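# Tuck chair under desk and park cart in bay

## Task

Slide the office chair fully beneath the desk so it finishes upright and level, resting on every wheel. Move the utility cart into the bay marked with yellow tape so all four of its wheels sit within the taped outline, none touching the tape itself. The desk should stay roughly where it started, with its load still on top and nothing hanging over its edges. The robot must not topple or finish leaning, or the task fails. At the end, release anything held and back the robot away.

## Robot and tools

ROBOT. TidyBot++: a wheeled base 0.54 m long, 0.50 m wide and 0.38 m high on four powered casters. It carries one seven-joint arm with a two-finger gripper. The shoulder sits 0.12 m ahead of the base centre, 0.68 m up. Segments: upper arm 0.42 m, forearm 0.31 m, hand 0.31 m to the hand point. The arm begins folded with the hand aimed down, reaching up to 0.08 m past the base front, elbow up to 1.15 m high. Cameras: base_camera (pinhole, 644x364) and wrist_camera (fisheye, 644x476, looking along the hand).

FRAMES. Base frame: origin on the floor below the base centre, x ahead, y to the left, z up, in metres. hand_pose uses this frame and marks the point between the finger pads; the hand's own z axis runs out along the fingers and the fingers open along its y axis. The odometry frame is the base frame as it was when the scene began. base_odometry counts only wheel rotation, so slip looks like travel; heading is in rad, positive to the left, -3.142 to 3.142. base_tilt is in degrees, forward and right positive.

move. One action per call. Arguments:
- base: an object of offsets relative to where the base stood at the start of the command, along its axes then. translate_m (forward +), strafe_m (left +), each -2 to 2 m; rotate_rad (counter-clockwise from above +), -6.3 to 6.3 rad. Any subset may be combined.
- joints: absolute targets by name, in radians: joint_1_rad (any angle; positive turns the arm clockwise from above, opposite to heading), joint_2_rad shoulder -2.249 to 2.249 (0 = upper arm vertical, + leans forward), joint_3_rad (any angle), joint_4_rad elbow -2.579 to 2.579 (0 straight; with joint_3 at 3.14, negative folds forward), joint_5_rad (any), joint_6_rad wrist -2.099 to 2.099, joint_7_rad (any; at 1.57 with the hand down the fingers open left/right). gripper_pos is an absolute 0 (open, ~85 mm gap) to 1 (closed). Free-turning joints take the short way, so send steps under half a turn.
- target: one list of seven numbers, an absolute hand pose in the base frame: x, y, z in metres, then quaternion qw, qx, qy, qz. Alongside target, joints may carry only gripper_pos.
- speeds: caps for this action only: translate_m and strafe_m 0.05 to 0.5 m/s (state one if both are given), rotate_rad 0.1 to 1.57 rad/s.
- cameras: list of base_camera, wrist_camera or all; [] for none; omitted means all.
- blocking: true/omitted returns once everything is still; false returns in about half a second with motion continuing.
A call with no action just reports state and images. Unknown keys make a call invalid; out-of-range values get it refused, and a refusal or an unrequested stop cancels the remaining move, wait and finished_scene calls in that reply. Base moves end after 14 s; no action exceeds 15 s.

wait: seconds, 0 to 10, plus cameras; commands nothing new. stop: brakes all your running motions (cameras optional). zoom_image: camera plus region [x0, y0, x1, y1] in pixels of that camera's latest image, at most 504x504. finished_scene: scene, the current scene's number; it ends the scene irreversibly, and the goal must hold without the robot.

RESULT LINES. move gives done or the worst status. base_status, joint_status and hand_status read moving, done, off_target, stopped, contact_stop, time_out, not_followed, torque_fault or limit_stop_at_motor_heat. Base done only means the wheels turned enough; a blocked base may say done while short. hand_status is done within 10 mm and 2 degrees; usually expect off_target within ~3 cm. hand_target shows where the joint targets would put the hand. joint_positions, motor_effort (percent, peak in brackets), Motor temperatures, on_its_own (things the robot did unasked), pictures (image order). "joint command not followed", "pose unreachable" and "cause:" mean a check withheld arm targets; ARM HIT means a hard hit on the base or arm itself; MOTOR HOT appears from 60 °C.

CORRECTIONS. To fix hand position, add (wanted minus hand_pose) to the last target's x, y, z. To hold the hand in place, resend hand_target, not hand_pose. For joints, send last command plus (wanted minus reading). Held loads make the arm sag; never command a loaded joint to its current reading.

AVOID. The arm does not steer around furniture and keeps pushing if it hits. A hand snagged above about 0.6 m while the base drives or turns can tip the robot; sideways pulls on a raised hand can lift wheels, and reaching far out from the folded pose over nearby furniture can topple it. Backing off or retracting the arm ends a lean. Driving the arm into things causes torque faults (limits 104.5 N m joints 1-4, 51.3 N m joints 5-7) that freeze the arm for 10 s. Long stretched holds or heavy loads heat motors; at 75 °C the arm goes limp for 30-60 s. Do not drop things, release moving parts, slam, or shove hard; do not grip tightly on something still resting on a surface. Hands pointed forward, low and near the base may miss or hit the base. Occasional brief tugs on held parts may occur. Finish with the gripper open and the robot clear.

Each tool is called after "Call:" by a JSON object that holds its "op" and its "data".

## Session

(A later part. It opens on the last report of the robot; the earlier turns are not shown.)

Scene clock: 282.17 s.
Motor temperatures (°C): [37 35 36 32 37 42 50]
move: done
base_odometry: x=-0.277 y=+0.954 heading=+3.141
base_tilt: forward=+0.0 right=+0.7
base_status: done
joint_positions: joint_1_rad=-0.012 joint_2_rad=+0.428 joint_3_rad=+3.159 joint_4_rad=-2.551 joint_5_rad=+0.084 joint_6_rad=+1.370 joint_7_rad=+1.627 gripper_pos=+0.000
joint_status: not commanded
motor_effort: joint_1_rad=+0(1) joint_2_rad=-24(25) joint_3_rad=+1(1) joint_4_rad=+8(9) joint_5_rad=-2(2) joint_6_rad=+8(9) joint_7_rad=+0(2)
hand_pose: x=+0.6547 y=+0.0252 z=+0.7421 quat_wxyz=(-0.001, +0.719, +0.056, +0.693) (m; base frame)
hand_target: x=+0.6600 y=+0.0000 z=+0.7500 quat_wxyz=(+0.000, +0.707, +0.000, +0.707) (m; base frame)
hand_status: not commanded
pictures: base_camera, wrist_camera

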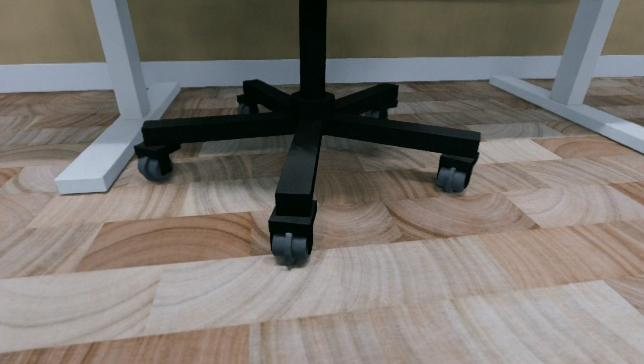

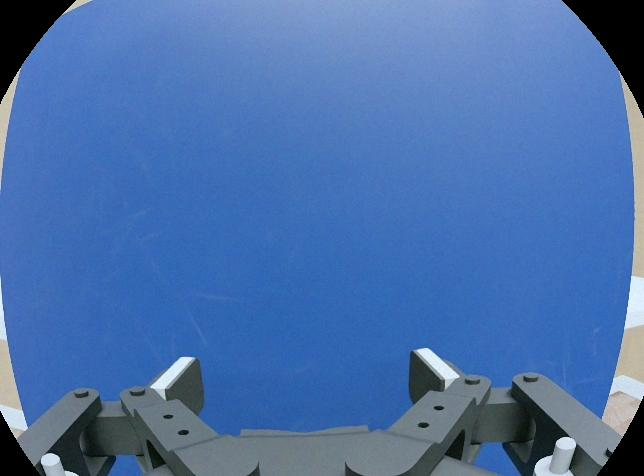

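Nearly touching and well aligned. Push.

Call:
{"op": "move", "data": {"base": {"translate_m":0.1}, "speeds": {"translate_m":0.06}}}

Call:
{"op": "move", "data": {"base": {"translate_m":0.06}, "speeds": {"translate_m":0.06}}}

Scene clock: 288.57 s.
Motor temperatures (°C): [37 35 36 32 37 42 50]
move: done
base_odometry: x=-0.377 y=+0.954 heading=+3.141
base_tilt: forward=+0.0 right=+0.8
base_status: done
joint_positions: joint_1_rad=+0.010 joint_2_rad=+0.420 joint_3_rad=+3.165 joint_4_rad=-2.595 joint_5_rad=+0.045 joint_6_rad=+1.393 joint_7_rad=+1.623 gripper_pos=+0.000
joint_status: not commanded
motor_effort: joint_1_rad=-5(7) joint_2_rad=-20(25) joint_3_rad=-3(4) joint_4_rad=+17(23) joint_5_rad=+2(4) joint_6_rad=+8(10) joint_7_rad=-1(2)
hand_pose: x=+0.6412 y=-0.0007 z=+0.7378 quat_wxyz=(+0.019, +0.725, +0.029, +0.688) (m; base frame)
hand_target: x=+0.6600 y=+0.0000 z=+0.7500 quat_wxyz=(+0.000, +0.707, +0.000, +0.707) (m; base frame)
hand_status: not commanded
pictures: base_camera, wrist_camera

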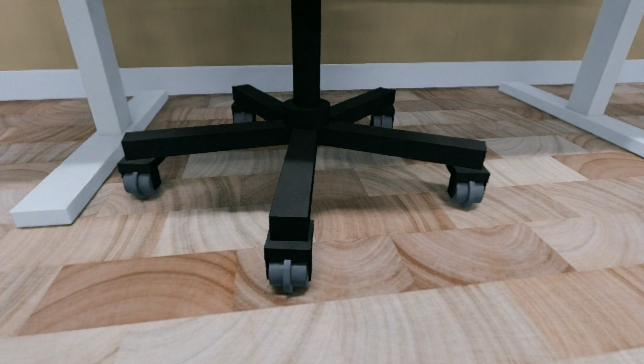

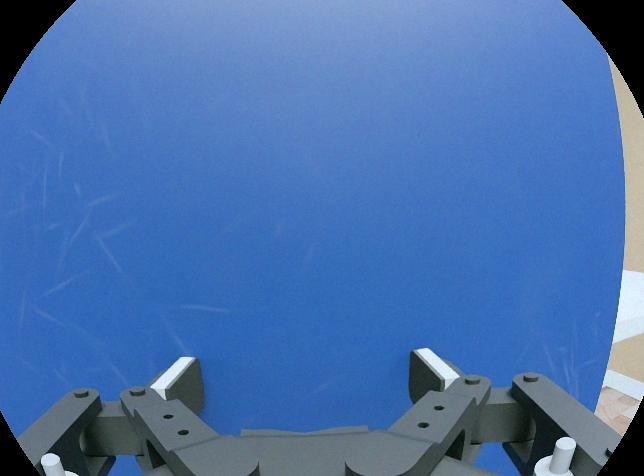

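Scene clock: 291.77 s.
Motor temperatures (°C): [37 35 36 32 37 42 50]
move: time_out
base_odometry: x=-0.433 y=+0.954 heading=+3.138
base_tilt: forward=+0.0 right=+0.7
base_status: translate_m time_out (by the wheels' count: +0.057 of +0.060)
joint_positions: joint_1_rad=+0.024 joint_2_rad=+0.373 joint_3_rad=+3.173 joint_4_rad=-2.686 joint_5_rad=+0.037 joint_6_rad=+1.414 joint_7_rad=+1.620 gripper_pos=+0.000
joint_status: not commanded
motor_effort: joint_1_rad=-5(9) joint_2_rad=-7(21) joint_3_rad=-2(6) joint_4_rad=+35(41) joint_5_rad=+1(5) joint_6_rad=+5(12) joint_7_rad=-1(2)
hand_pose: x=+0.6089 y=-0.0130 z=+0.7375 quat_wxyz=(+0.028, +0.732, +0.017, +0.680) (m; base frame)
hand_target: x=+0.6600 y=+0.0000 z=+0.7500 quat_wxyz=(+0.000, +0.707, +0.000, +0.707) (m; base frame)
hand_status: not commanded
pictures: base_camera, wrist_camera

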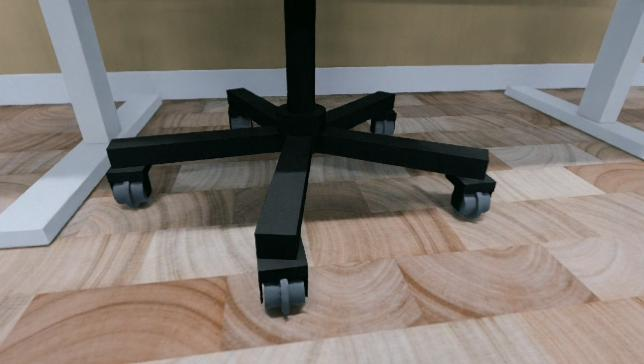

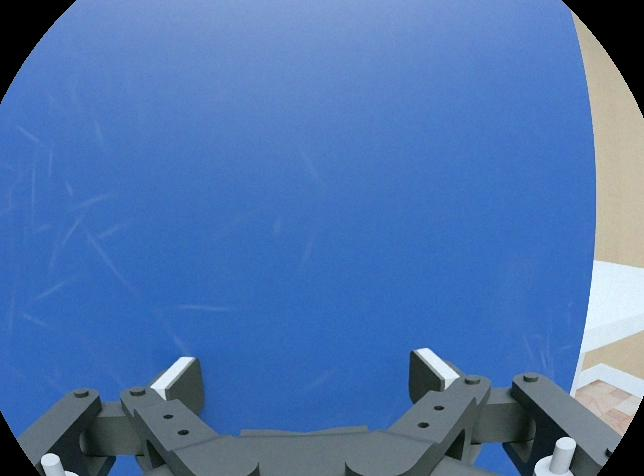

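Call:
{"op": "move", "data": {"base": {"translate_m":-0.35}}}

Call:
{"op": "move", "data": {"base": {"translate_m":-0.4,"strafe_m":-0.9}, "joints": {"joint_1_rad":0,"joint_2_rad":-0.343,"joint_3_rad":3.14,"joint_4_rad":-2.5,"joint_5_rad":0,"joint_6_rad":0.3,"joint_7_rad":1.57}, "cameras": []}}

Call:
{"op": "move", "data": {"base": {"rotate_rad":2.6}}}

Scene clock: 305.27 s.
Motor temperatures (°C): [37 35 36 32 37 42 50]
move: done
base_odometry: x=-0.083 y=+0.953 heading=+3.139
base_tilt: forward=+0.0 right=+0.7
base_status: done
joint_positions: joint_1_rad=+0.010 joint_2_rad=+0.439 joint_3_rad=+3.169 joint_4_rad=-2.534 joint_5_rad=+0.037 joint_6_rad=+1.410 joint_7_rad=+1.620 gripper_pos=+0.000
joint_status: not commanded
motor_effort: joint_1_rad=+0(5) joint_2_rad=-24(27) joint_3_rad=+1(2) joint_4_rad=+9(35) joint_5_rad=-2(2) joint_6_rad=+8(11) joint_7_rad=-1(2)
hand_pose: x=+0.6620 y=-0.0053 z=+0.7550 quat_wxyz=(+0.023, +0.704, +0.024, +0.709) (m; base frame)
hand_target: x=+0.6600 y=+0.0000 z=+0.7500 quat_wxyz=(+0.000, +0.707, +0.000, +0.707) (m; base frame)
hand_status: not commanded
pictures: base_camera, wrist_camera

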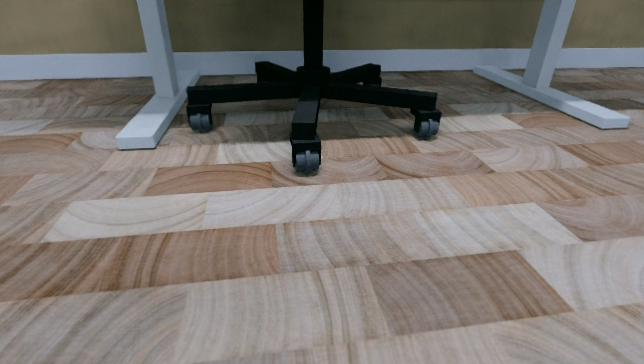

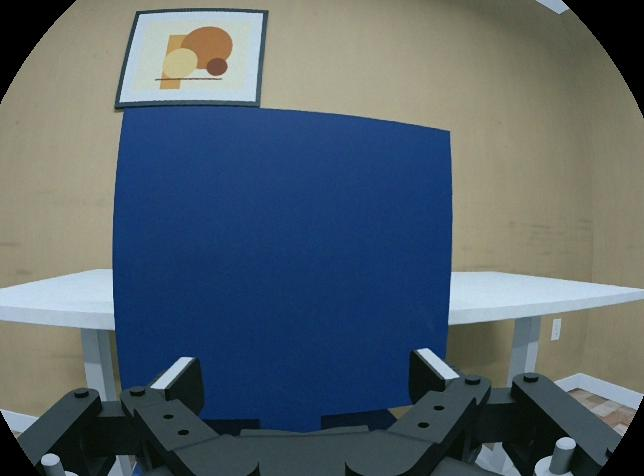

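Scene clock: 308.43 s.
Motor temperatures (°C): [37 35 36 32 37 42 50]
move: done
base_odometry: x=+0.320 y=+1.852 heading=+3.138
base_tilt: forward=+0.0 right=+0.7
base_status: done
joint_positions: joint_1_rad=+0.005 joint_2_rad=-0.335 joint_3_rad=+3.154 joint_4_rad=-2.511 joint_5_rad=+0.037 joint_6_rad=+0.334 joint_7_rad=+1.620 gripper_pos=+0.000
joint_status: all done
motor_effort: joint_1_rad=+0(3) joint_2_rad=-7(26) joint_3_rad=+1(2) joint_4_rad=+19(20) joint_5_rad=-2(3) joint_6_rad=+8(9) joint_7_rad=+0(2)
hand_pose: x=+0.5393 y=-0.0025 z=+0.8173 quat_wxyz=(+0.024, +0.795, +0.029, +0.605) (m; base frame)
hand_target: x=+0.5380 y=+0.0021 z=+0.8163 quat_wxyz=(+0.000, +0.801, +0.000, +0.599) (m; base frame)
hand_status: not commanded
pictures: none
No camera images: "cameras" was empty.

Scene clock: 311.37 s.
Motor temperatures (°C): [37 35 36 32 37 42 50]
move: done
base_odometry: x=+0.320 y=+1.852 heading=-0.545
base_tilt: forward=+0.0 right=+0.7
base_status: done
joint_positions: joint_1_rad=+0.009 joint_2_rad=-0.346 joint_3_rad=+3.148 joint_4_rad=-2.509 joint_5_rad=+0.037 joint_6_rad=+0.322 joint_7_rad=+1.620 gripper_pos=+0.000
joint_status: not commanded
motor_effort: joint_1_rad=+0(9) joint_2_rad=-6(8) joint_3_rad=+1(7) joint_4_rad=+20(26) joint_5_rad=-2(2) joint_6_rad=+8(11) joint_7_rad=-1(2)
hand_pose: x=+0.5370 y=-0.0015 z=+0.8187 quat_wxyz=(+0.024, +0.796, +0.030, +0.605) (m; base frame)
hand_target: x=+0.5380 y=+0.0021 z=+0.8163 quat_wxyz=(+0.000, +0.801, +0.000, +0.599) (m; base frame)
hand_status: not commanded
pictures: base_camera, wrist_camera

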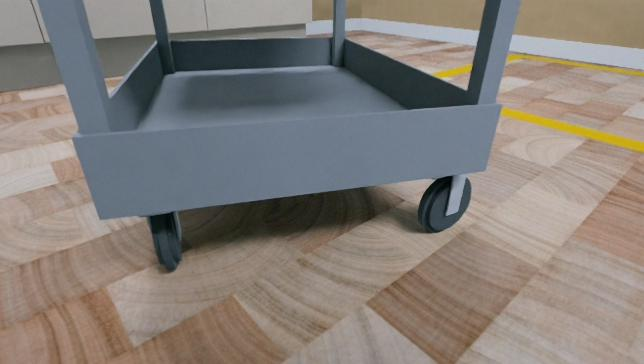

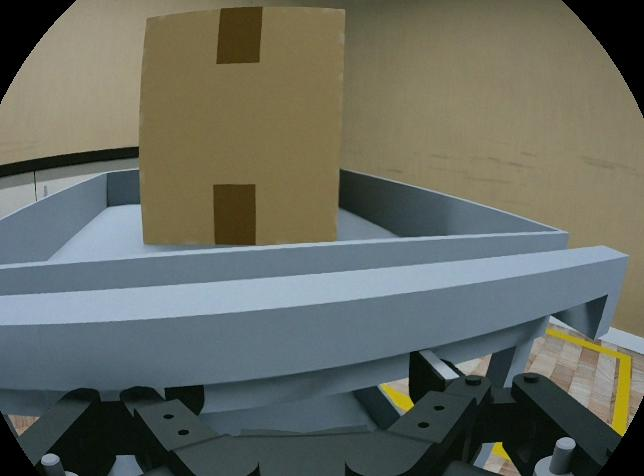

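Call:
{"op": "move", "data": {"base": {"translate_m":-0.18,"strafe_m":-0.156,"rotate_rad":0.19}}}

Call:
{"op": "move", "data": {"target": [0.6,0,0.85,0.5,0.5,0.5,0.5]}}

Scene clock: 328.23 s.
Motor temperatures (°C): [37 35 35 32 37 42 50]
move: done
base_odometry: x=+0.085 y=+1.812 heading=-0.354
base_tilt: forward=+0.0 right=+0.7
base_status: done
joint_positions: joint_1_rad=+0.008 joint_2_rad=-0.349 joint_3_rad=+3.145 joint_4_rad=-2.505 joint_5_rad=+0.037 joint_6_rad=+0.322 joint_7_rad=+1.620 gripper_pos=+0.000
joint_status: not commanded
motor_effort: joint_1_rad=+0(1) joint_2_rad=-7(9) joint_3_rad=+1(3) joint_4_rad=+19(21) joint_5_rad=-2(2) joint_6_rad=+8(9) joint_7_rad=-1(2)
hand_pose: x=+0.5377 y=+0.0000 z=+0.8221 quat_wxyz=(+0.024, +0.793, +0.032, +0.607) (m; base frame)
hand_target: x=+0.5380 y=+0.0021 z=+0.8163 quat_wxyz=(+0.000, +0.801, +0.000, +0.599) (m; base frame)
hand_status: not commanded
pictures: base_camera, wrist_camera

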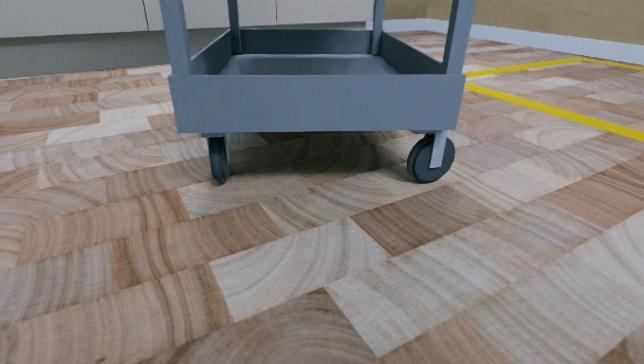

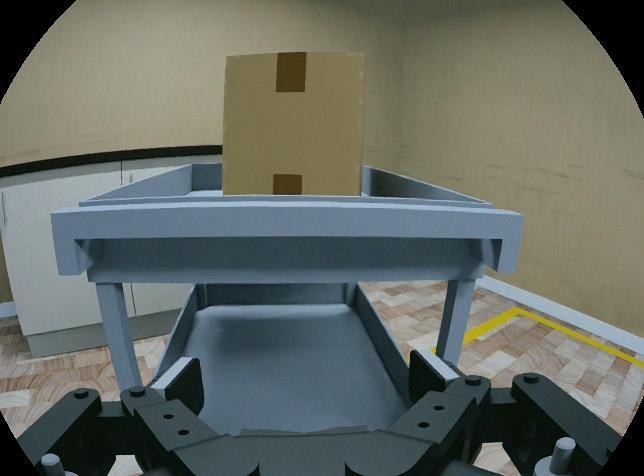

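Scene clock: 330.43 s.
Motor temperatures (°C): [37 35 35 32 37 42 50]
move: off_target
base_odometry: x=+0.085 y=+1.812 heading=-0.354
base_tilt: forward=+0.0 right=+0.7
base_status: not commanded
joint_positions: joint_1_rad=+0.037 joint_2_rad=-0.060 joint_3_rad=+3.112 joint_4_rad=-2.520 joint_5_rad=+0.037 joint_6_rad=+0.878 joint_7_rad=+3.067 gripper_pos=+0.000
joint_status: not commanded
motor_effort: joint_1_rad=+0(0) joint_2_rad=-14(14) joint_3_rad=+1(1) joint_4_rad=+16(20) joint_5_rad=-2(2) joint_6_rad=+9(9) joint_7_rad=+0(2)
hand_pose: x=+0.6028 y=+0.0069 z=+0.8541 quat_wxyz=(+0.479, +0.510, +0.496, +0.514) (m; base frame)
hand_target: x=+0.6000 y=+0.0000 z=+0.8500 quat_wxyz=(+0.500, +0.500, +0.500, +0.500) (m; base frame)
hand_status: off_target (0.009 m and 3.2 deg from the pose sent, 0.068 m and 86.5 deg at the start)
pictures: base_camera, wrist_camera

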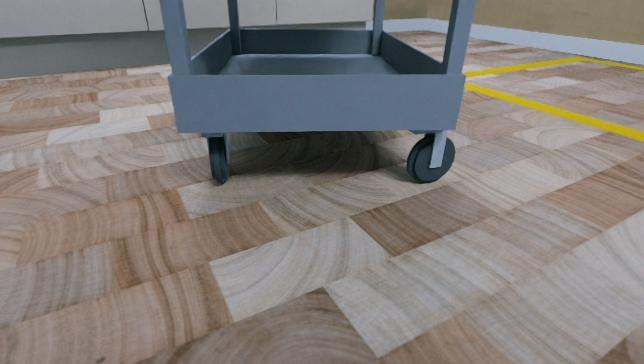

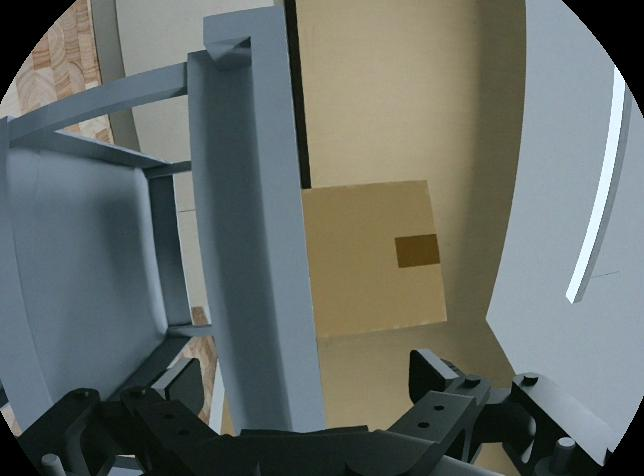

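Call:
{"op": "move", "data": {"base": {"translate_m":0.08}, "speeds": {"translate_m":0.1}}}

Scene clock: 338.40 s.
Motor temperatures (°C): [37 35 35 32 37 42 50]
move: done
base_odometry: x=+0.160 y=+1.784 heading=-0.355
base_tilt: forward=+0.0 right=+0.7
base_status: done
joint_positions: joint_1_rad=+0.038 joint_2_rad=-0.054 joint_3_rad=+3.111 joint_4_rad=-2.524 joint_5_rad=+0.037 joint_6_rad=+0.881 joint_7_rad=+3.069 gripper_pos=+0.000
joint_status: not commanded
motor_effort: joint_1_rad=+0(1) joint_2_rad=-14(16) joint_3_rad=+1(2) joint_4_rad=+16(17) joint_5_rad=-2(2) joint_6_rad=+7(9) joint_7_rad=-1(2)
hand_pose: x=+0.6026 y=+0.0070 z=+0.8500 quat_wxyz=(+0.478, +0.511, +0.498, +0.512) (m; base frame)
hand_target: x=+0.6000 y=+0.0000 z=+0.8500 quat_wxyz=(+0.500, +0.500, +0.500, +0.500) (m; base frame)
hand_status: not commanded
pictures: base_camera, wrist_camera

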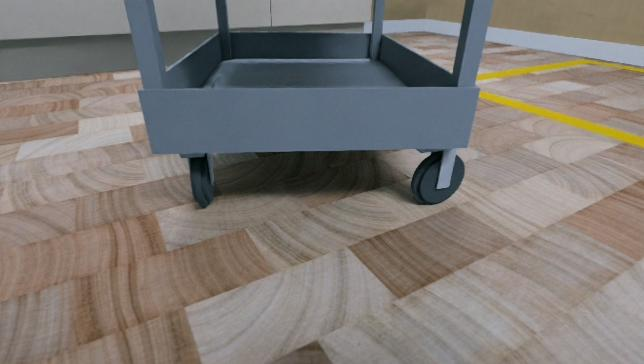

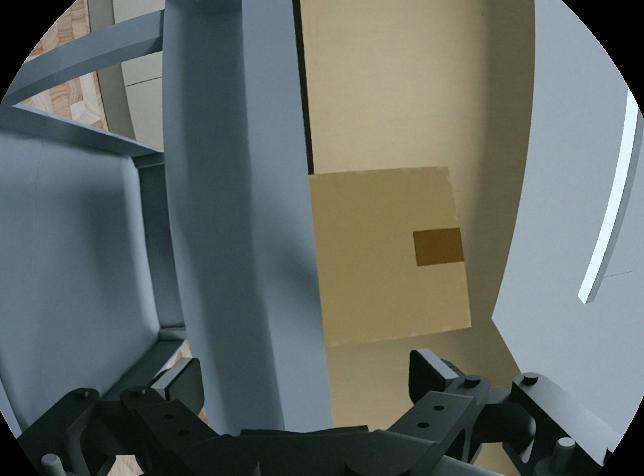

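Call:
{"op": "move", "data": {"target": [0.6,-0.005,0.842,0.5,0.5,0.5,0.5], "base": {"translate_m":0.085}, "speeds": {"translate_m":0.1}}}

Call:
{"op": "move", "data": {"joints": {"gripper_pos":1}}}

Scene clock: 344.33 s.
Motor temperatures (°C): [37 35 35 32 37 42 50]
move: off_target
base_odometry: x=+0.240 y=+1.754 heading=-0.355
base_tilt: forward=+0.0 right=+0.7
base_status: done
joint_positions: joint_1_rad=+0.036 joint_2_rad=-0.029 joint_3_rad=+3.140 joint_4_rad=-2.542 joint_5_rad=+0.037 joint_6_rad=+0.928 joint_7_rad=+3.069 gripper_pos=+0.000
joint_status: not commanded
motor_effort: joint_1_rad=+0(1) joint_2_rad=-14(15) joint_3_rad=+1(2) joint_4_rad=+16(17) joint_5_rad=-2(2) joint_6_rad=+8(10) joint_7_rad=+0(2)
hand_pose: x=+0.6029 y=-0.0063 z=+0.8433 quat_wxyz=(+0.485, +0.518, +0.489, +0.507) (m; base frame)
hand_target: x=+0.6000 y=-0.0050 z=+0.8420 quat_wxyz=(+0.500, +0.500, +0.500, +0.500) (m; base frame)
hand_status: off_target (0.003 m and 3.1 deg from the pose sent, 0.015 m and 3.2 deg at the start)
pictures: base_camera, wrist_camera

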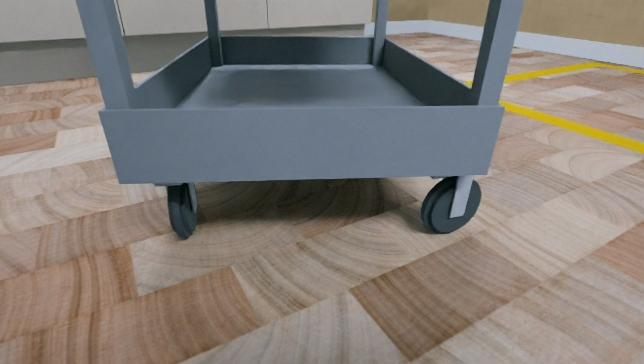

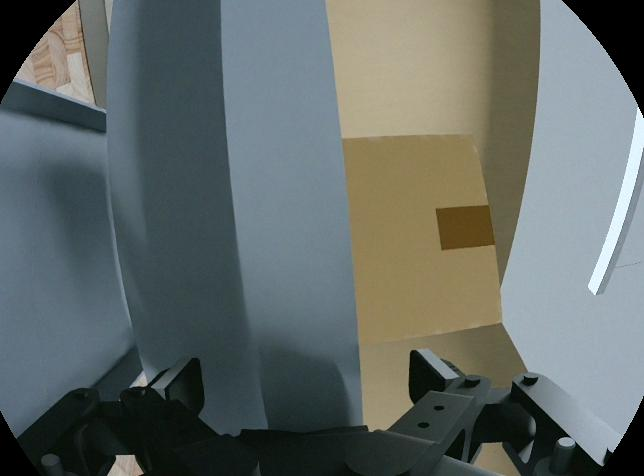

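Scene clock: 345.43 s.
Motor temperatures (°C): [37 35 35 32 37 42 50]
move: off_target
base_odometry: x=+0.239 y=+1.754 heading=-0.355
base_tilt: forward=+0.0 right=+0.7
base_status: not commanded
joint_positions: joint_1_rad=+0.036 joint_2_rad=-0.038 joint_3_rad=+3.141 joint_4_rad=-2.554 joint_5_rad=+0.037 joint_6_rad=+0.944 joint_7_rad=+3.116 gripper_pos=+0.730
joint_status: gripper_pos off_target (ended at +0.730, target +1.000)
motor_effort: joint_1_rad=-1(2) joint_2_rad=-11(15) joint_3_rad=+0(1) joint_4_rad=+17(21) joint_5_rad=-4(6) joint_6_rad=+8(11) joint_7_rad=-4(9)
hand_pose: x=+0.5983 y=-0.0062 z=+0.8472 quat_wxyz=(+0.500, +0.502, +0.498, +0.499) (m; base frame)
hand_target: x=+0.6000 y=-0.0050 z=+0.8420 quat_wxyz=(+0.500, +0.500, +0.500, +0.500) (m; base frame)
hand_status: not commanded
pictures: base_camera, wrist_camera

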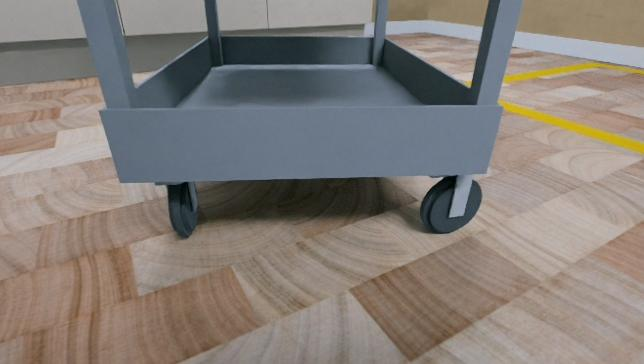

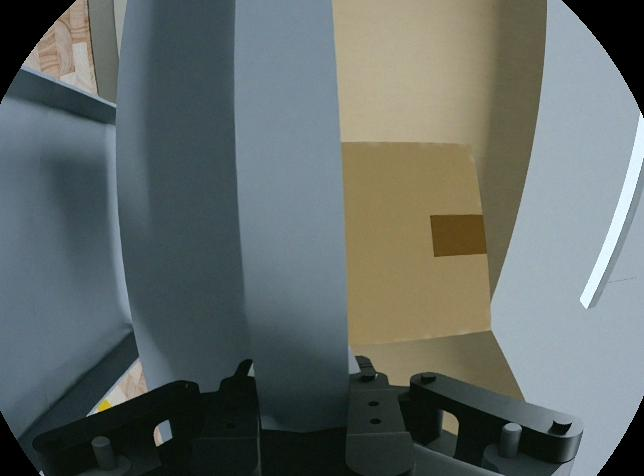

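Call:
{"op": "move", "data": {"base": {"translate_m":0.615,"strafe_m":-0.22,"rotate_rad":-0.55}, "speeds": {"translate_m":0.12,"rotate_rad":0.1}}}

Scene clock: 360.50 s.
Motor temperatures (°C): [37 35 35 32 37 42 50]
move: done
base_odometry: x=+0.740 y=+1.334 heading=-0.905
base_tilt: forward=+0.0 right=+0.7
base_status: done
joint_positions: joint_1_rad=+0.000 joint_2_rad=-0.019 joint_3_rad=+3.119 joint_4_rad=-2.536 joint_5_rad=+0.072 joint_6_rad=+0.947 joint_7_rad=+3.115 gripper_pos=+0.738
joint_status: not commanded
motor_effort: joint_1_rad=+3(20) joint_2_rad=-16(18) joint_3_rad=+4(20) joint_4_rad=+11(22) joint_5_rad=-2(17) joint_6_rad=+9(11) joint_7_rad=+1(8)
hand_pose: x=+0.6046 y=+0.0303 z=+0.8472 quat_wxyz=(+0.484, +0.475, +0.524, +0.516) (m; base frame)
hand_target: x=+0.6000 y=-0.0050 z=+0.8420 quat_wxyz=(+0.500, +0.500, +0.500, +0.500) (m; base frame)
hand_status: not commanded
pictures: base_camera, wrist_camera

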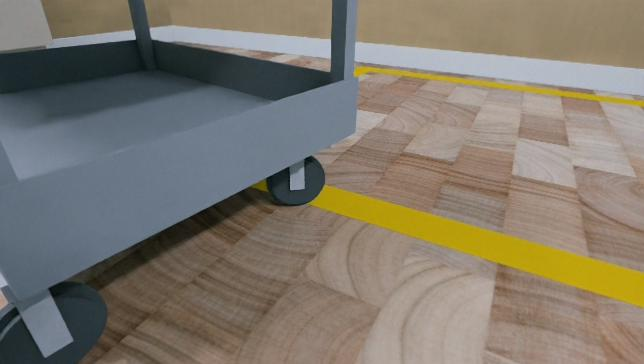

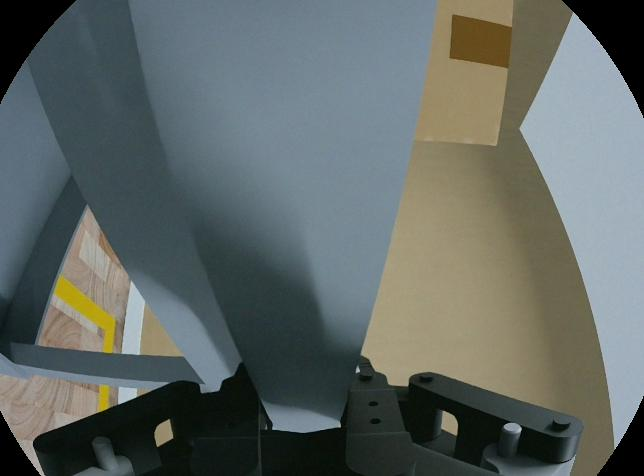

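Call:
{"op": "move", "data": {"joints": {"gripper_pos":0}}}

Call:
{"op": "move", "data": {"base": {"translate_m":-0.3}, "speeds": {"translate_m":0.25}}}

Call:
{"op": "move", "data": {"joints": {"joint_1_rad":1.6,"joint_2_rad":-0.343,"joint_3_rad":3.14,"joint_4_rad":-2.5,"joint_5_rad":0,"joint_6_rad":-0.8,"joint_7_rad":1.57}, "cameras": ["base_camera"]}}

Call:
{"op": "move", "data": {"joints": {"joint_1_rad":3.14}, "cameras": []}}

Scene clock: 386.50 s.
Motor temperatures (°C): [37 35 35 32 37 42 50]
move: done
base_odometry: x=+0.740 y=+1.334 heading=-0.905
base_tilt: forward=+0.0 right=+0.7
base_status: not commanded
joint_positions: joint_1_rad=+0.016 joint_2_rad=-0.019 joint_3_rad=+3.135 joint_4_rad=-2.552 joint_5_rad=+0.072 joint_6_rad=+0.947 joint_7_rad=+3.115 gripper_pos=+0.000
joint_status: all done
motor_effort: joint_1_rad=+0(3) joint_2_rad=-14(17) joint_3_rad=+1(3) joint_4_rad=+15(16) joint_5_rad=-2(3) joint_6_rad=+9(10) joint_7_rad=-1(2)
hand_pose: x=+0.6015 y=+0.0149 z=+0.8397 quat_wxyz=(+0.488, +0.488, +0.520, +0.504) (m; base frame)
hand_target: x=+0.6000 y=-0.0050 z=+0.8420 quat_wxyz=(+0.500, +0.500, +0.500, +0.500) (m; base frame)
hand_status: not commanded
pictures: base_camera, wrist_camera

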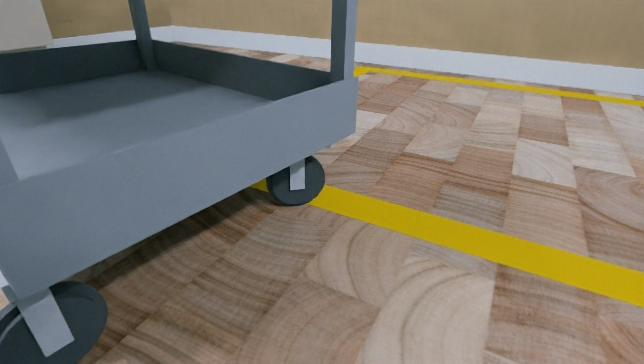

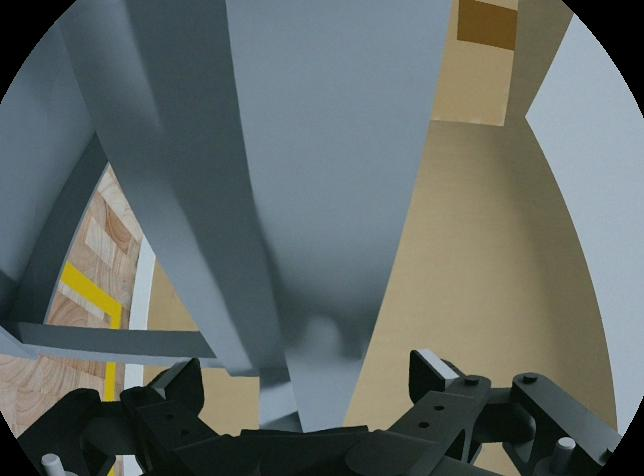

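Scene clock: 388.50 s.
Motor temperatures (°C): [37 35 35 32 37 42 50]
move: done
base_odometry: x=+0.555 y=+1.570 heading=-0.905
base_tilt: forward=+0.0 right=+0.7
base_status: done
joint_positions: joint_1_rad=+0.017 joint_2_rad=-0.022 joint_3_rad=+3.136 joint_4_rad=-2.552 joint_5_rad=+0.072 joint_6_rad=+0.947 joint_7_rad=+3.115 gripper_pos=+0.000
joint_status: not commanded
motor_effort: joint_1_rad=+0(2) joint_2_rad=-14(18) joint_3_rad=+1(2) joint_4_rad=+15(16) joint_5_rad=-2(2) joint_6_rad=+9(9) joint_7_rad=-1(2)
hand_pose: x=+0.6011 y=+0.0141 z=+0.8408 quat_wxyz=(+0.489, +0.487, +0.519, +0.504) (m; base frame)
hand_target: x=+0.6000 y=-0.0050 z=+0.8420 quat_wxyz=(+0.500, +0.500, +0.500, +0.500) (m; base frame)
hand_status: not commanded
pictures: base_camera, wrist_camera

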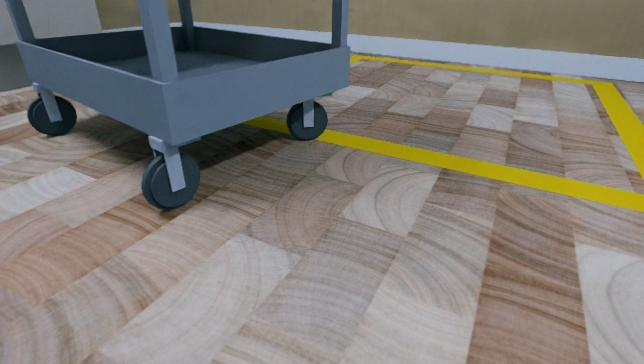

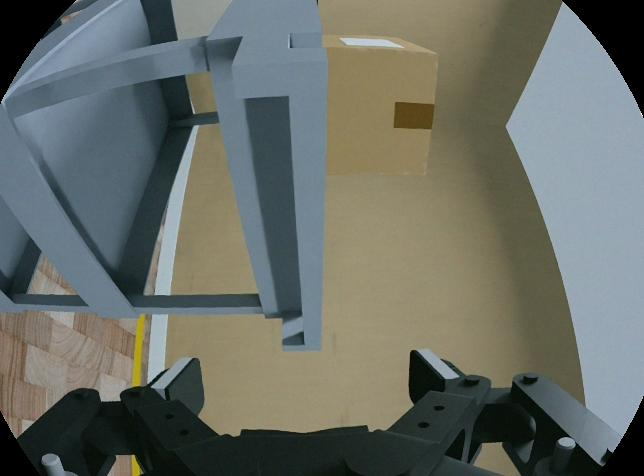

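Scene clock: 391.70 s.
Motor temperatures (°C): [37 35 35 32 37 42 50]
move: done
base_odometry: x=+0.555 y=+1.570 heading=-0.905
base_tilt: forward=+0.0 right=+0.7
base_status: not commanded
joint_positions: joint_1_rad=+1.581 joint_2_rad=-0.329 joint_3_rad=+3.136 joint_4_rad=-2.512 joint_5_rad=+0.072 joint_6_rad=-0.757 joint_7_rad=+1.635 gripper_pos=+0.000
joint_status: all done
motor_effort: joint_1_rad=+0(1) joint_2_rad=-2(15) joint_3_rad=+1(2) joint_4_rad=+15(17) joint_5_rad=-1(3) joint_6_rad=+1(9) joint_7_rad=+0(3)
hand_pose: x=+0.1039 y=-0.1837 z=+0.5947 quat_wxyz=(+0.093, +0.740, -0.665, +0.048) (m; base frame)
hand_target: x=+0.1154 y=-0.1775 z=+0.5981 quat_wxyz=(+0.066, +0.694, -0.714, +0.064) (m; base frame)
hand_status: not commanded
pictures: base_camera

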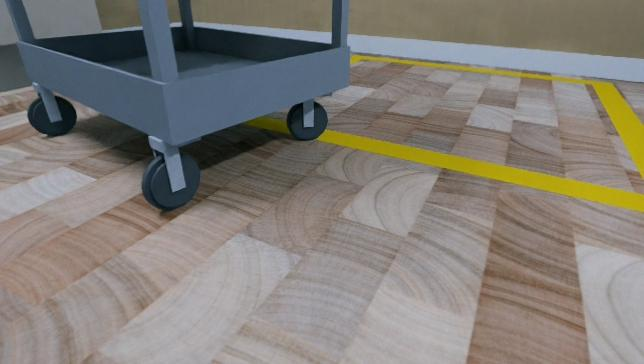

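Scene clock: 394.47 s.
Motor temperatures (°C): [37 35 35 32 37 42 50]
move: done
base_odometry: x=+0.555 y=+1.570 heading=-0.905
base_tilt: forward=+0.0 right=+0.7
base_status: not commanded
joint_positions: joint_1_rad=+3.121 joint_2_rad=-0.329 joint_3_rad=+3.136 joint_4_rad=-2.511 joint_5_rad=+0.072 joint_6_rad=-0.759 joint_7_rad=+1.633 gripper_pos=+0.000
joint_status: all done
motor_effort: joint_1_rad=+0(1) joint_2_rad=-2(3) joint_3_rad=+1(1) joint_4_rad=+14(15) joint_5_rad=-1(2) joint_6_rad=+1(2) joint_7_rad=-1(2)
hand_pose: x=-0.0650 y=+0.0094 z=+0.5950 quat_wxyz=(+0.099, +0.068, -0.992, -0.030) (m; base frame)
hand_target: x=-0.0585 y=-0.0019 z=+0.5981 quat_wxyz=(+0.092, +0.001, -0.996, +0.000) (m; base frame)
hand_status: not commanded
pictures: none
No camera images: "cameras" was empty.

Call:
{"op": "move", "data": {"base": {"translate_m":0.616,"strafe_m":0.769,"rotate_rad":-0.666}, "cameras": ["base_camera"]}}

Scene clock: 411.63 s.
Motor temperatures (°C): [37 35 35 32 37 42 50]
move: done
base_odometry: x=+1.540 y=+1.561 heading=-1.572
base_tilt: forward=+0.0 right=+0.7
base_status: done
joint_positions: joint_1_rad=+3.123 joint_2_rad=-0.330 joint_3_rad=+3.136 joint_4_rad=-2.509 joint_5_rad=+0.071 joint_6_rad=-0.761 joint_7_rad=+1.633 gripper_pos=+0.000
joint_status: not commanded
motor_effort: joint_1_rad=+0(1) joint_2_rad=-2(4) joint_3_rad=+1(2) joint_4_rad=+15(16) joint_5_rad=-1(2) joint_6_rad=+2(2) joint_7_rad=+0(2)
hand_pose: x=-0.0658 y=+0.0097 z=+0.5958 quat_wxyz=(+0.100, +0.066, -0.992, -0.030) (m; base frame)
hand_target: x=-0.0585 y=-0.0019 z=+0.5981 quat_wxyz=(+0.092, +0.001, -0.996, +0.000) (m; base frame)
hand_status: not commanded
pictures: base_camera

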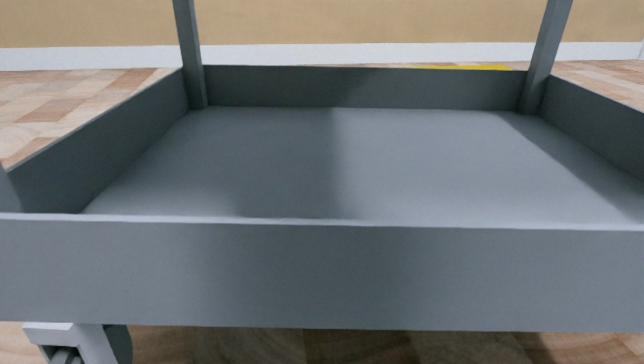

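Call:
{"op": "move", "data": {"base": {"translate_m":0.4,"strafe_m":-0.03}, "speeds": {"translate_m":0.15}, "cameras": ["base_camera"]}}

Call:
{"op": "move", "data": {"base": {"translate_m":0.33,"strafe_m":-0.07,"rotate_rad":-0.25}, "speeds": {"translate_m":0.12,"rotate_rad":0.1}}}

Scene clock: 420.20 s.
Motor temperatures (°C): [37 35 35 32 37 42 50]
move: done
base_odometry: x=+1.510 y=+1.161 heading=-1.571
base_tilt: forward=+0.0 right=+0.7
base_status: done
joint_positions: joint_1_rad=+3.124 joint_2_rad=-0.341 joint_3_rad=+3.137 joint_4_rad=-2.502 joint_5_rad=+0.070 joint_6_rad=-0.768 joint_7_rad=+1.633 gripper_pos=+0.000
joint_status: not commanded
motor_effort: joint_1_rad=+0(1) joint_2_rad=-2(5) joint_3_rad=+1(2) joint_4_rad=+16(16) joint_5_rad=-1(3) joint_6_rad=+2(3) joint_7_rad=-1(2)
hand_pose: x=-0.0677 y=+0.0098 z=+0.5995 quat_wxyz=(+0.105, +0.064, -0.992, -0.030) (m; base frame)
hand_target: x=-0.0585 y=-0.0019 z=+0.5981 quat_wxyz=(+0.092, +0.001, -0.996, +0.000) (m; base frame)
hand_status: not commanded
pictures: base_camera

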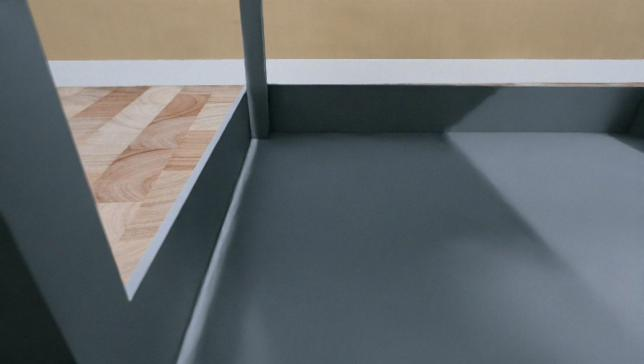

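Scene clock: 423.60 s.
Motor temperatures (°C): [37 35 35 32 37 42 50]
move: done
base_odometry: x=+1.439 y=+0.831 heading=-1.822
base_tilt: forward=+0.0 right=+0.7
base_status: done
joint_positions: joint_1_rad=+3.124 joint_2_rad=-0.342 joint_3_rad=+3.137 joint_4_rad=-2.502 joint_5_rad=+0.070 joint_6_rad=-0.768 joint_7_rad=+1.633 gripper_pos=+0.000
joint_status: not commanded
motor_effort: joint_1_rad=+0(0) joint_2_rad=-3(5) joint_3_rad=+1(1) joint_4_rad=+15(16) joint_5_rad=-1(2) joint_6_rad=+1(3) joint_7_rad=-1(2)
hand_pose: x=-0.0678 y=+0.0098 z=+0.5998 quat_wxyz=(+0.106, +0.064, -0.992, -0.030) (m; base frame)
hand_target: x=-0.0585 y=-0.0019 z=+0.5981 quat_wxyz=(+0.092, +0.001, -0.996, +0.000) (m; base frame)
hand_status: not commanded
pictures: base_camera, wrist_camera

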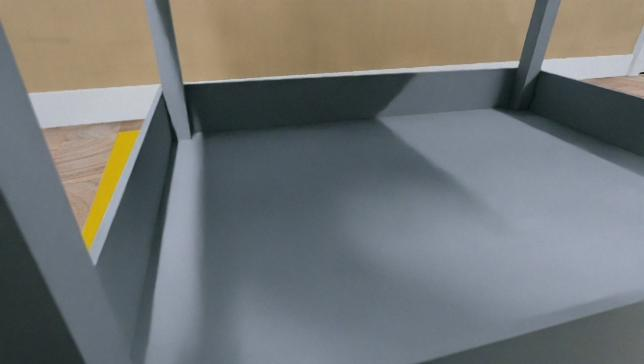

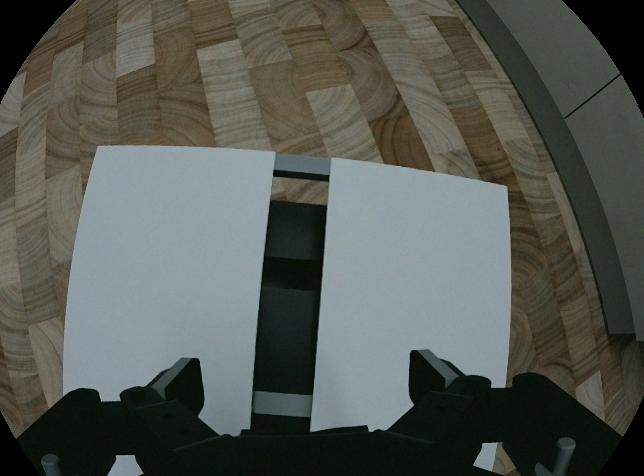

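Call:
{"op": "move", "data": {"base": {"translate_m":0.25}, "speeds": {"translate_m":0.1}}}

Call:
{"op": "move", "data": {"base": {"translate_m":-0.5}}}

Scene clock: 433.43 s.
Motor temperatures (°C): [37 35 35 32 37 42 50]
move: done
base_odometry: x=+1.377 y=+0.588 heading=-1.822
base_tilt: forward=+0.0 right=+0.7
base_status: done
joint_positions: joint_1_rad=+3.124 joint_2_rad=-0.342 joint_3_rad=+3.137 joint_4_rad=-2.501 joint_5_rad=+0.070 joint_6_rad=-0.769 joint_7_rad=+1.633 gripper_pos=+0.000
joint_status: not commanded
motor_effort: joint_1_rad=+0(0) joint_2_rad=-2(6) joint_3_rad=+1(1) joint_4_rad=+15(16) joint_5_rad=-1(2) joint_6_rad=+2(3) joint_7_rad=-1(2)
hand_pose: x=-0.0679 y=+0.0098 z=+0.6000 quat_wxyz=(+0.106, +0.064, -0.992, -0.030) (m; base frame)
hand_target: x=-0.0585 y=-0.0019 z=+0.5981 quat_wxyz=(+0.092, +0.001, -0.996, +0.000) (m; base frame)
hand_status: not commanded
pictures: base_camera, wrist_camera

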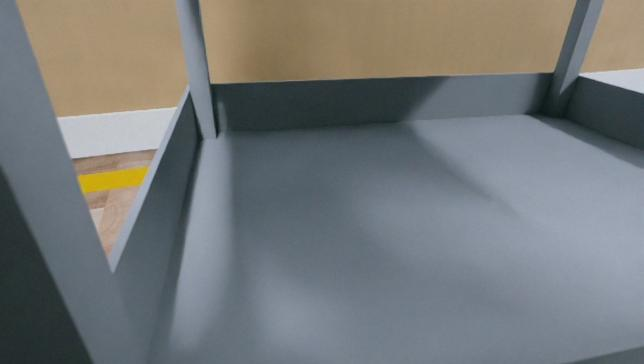

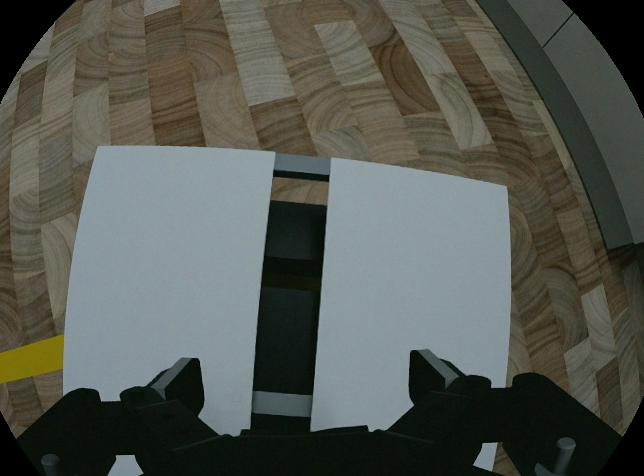

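Scene clock: 435.83 s.
Motor temperatures (°C): [37 35 35 32 37 42 50]
move: done
base_odometry: x=+1.502 y=+1.073 heading=-1.823
base_tilt: forward=+0.0 right=+0.7
base_status: done
joint_positions: joint_1_rad=+3.124 joint_2_rad=-0.342 joint_3_rad=+3.137 joint_4_rad=-2.500 joint_5_rad=+0.070 joint_6_rad=-0.770 joint_7_rad=+1.633 gripper_pos=+0.000
joint_status: not commanded
motor_effort: joint_1_rad=+0(0) joint_2_rad=-3(5) joint_3_rad=+1(2) joint_4_rad=+15(17) joint_5_rad=-1(2) joint_6_rad=+2(3) joint_7_rad=-1(2)
hand_pose: x=-0.0682 y=+0.0097 z=+0.6004 quat_wxyz=(+0.106, +0.064, -0.992, -0.030) (m; base frame)
hand_target: x=-0.0585 y=-0.0019 z=+0.5981 quat_wxyz=(+0.092, +0.001, -0.996, +0.000) (m; base frame)
hand_status: not commanded
pictures: base_camera, wrist_camera

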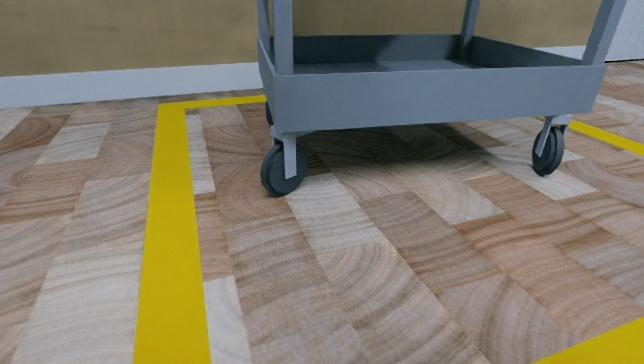

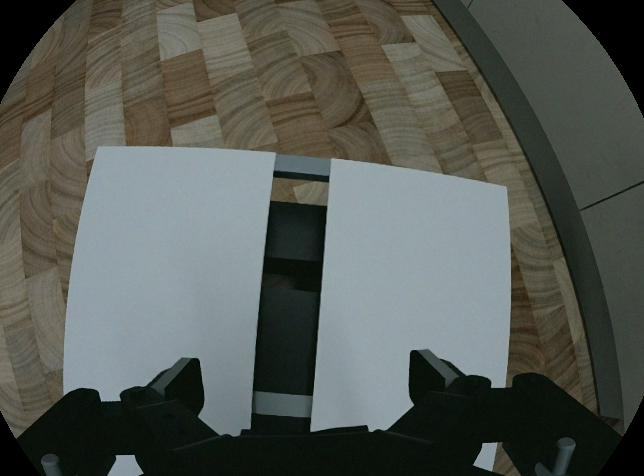

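Call:
{"op": "zoom_image", "data": {"camera": "base_camera", "region": [180, 70, 644, 200]}}

Call:
{"op": "move", "data": {"base": {"strafe_m":-0.75}, "cameras": ["base_camera"]}}

Call:
{"op": "zoom_image", "data": {"camera": "base_camera", "region": [0, 20, 500, 250]}}

Scaled by 1.086.

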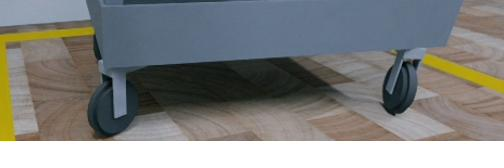

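Scene clock: 444.20 s.
Motor temperatures (°C): [37 35 35 32 37 42 50]
move: done
base_odometry: x=+0.775 y=+1.260 heading=-1.823
base_tilt: forward=+0.0 right=+0.7
base_status: done
joint_positions: joint_1_rad=+3.124 joint_2_rad=-0.342 joint_3_rad=+3.137 joint_4_rad=-2.500 joint_5_rad=+0.070 joint_6_rad=-0.770 joint_7_rad=+1.633 gripper_pos=+0.000
joint_status: not commanded
motor_effort: joint_1_rad=+0(1) joint_2_rad=-2(3) joint_3_rad=+1(2) joint_4_rad=+15(16) joint_5_rad=-2(2) joint_6_rad=+2(2) joint_7_rad=-1(2)
hand_pose: x=-0.0682 y=+0.0097 z=+0.6004 quat_wxyz=(+0.106, +0.064, -0.992, -0.030) (m; base frame)
hand_target: x=-0.0585 y=-0.0019 z=+0.5981 quat_wxyz=(+0.092, +0.001, -0.996, +0.000) (m; base frame)
hand_status: not commanded
pictures: base_camera

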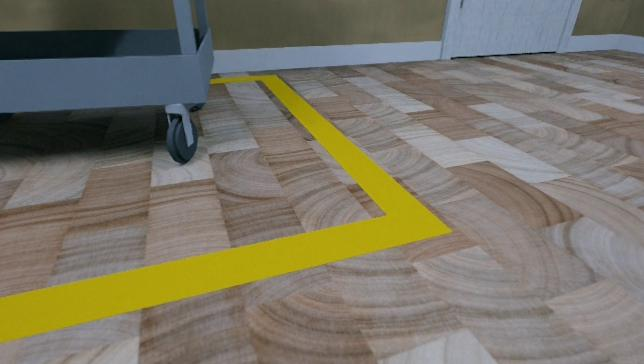

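Scaled by 1.008.

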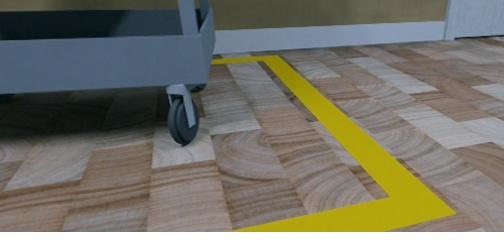

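Call:
{"op": "finished_scene", "data": {"scene": 2}}

The scene is finished: the task was done.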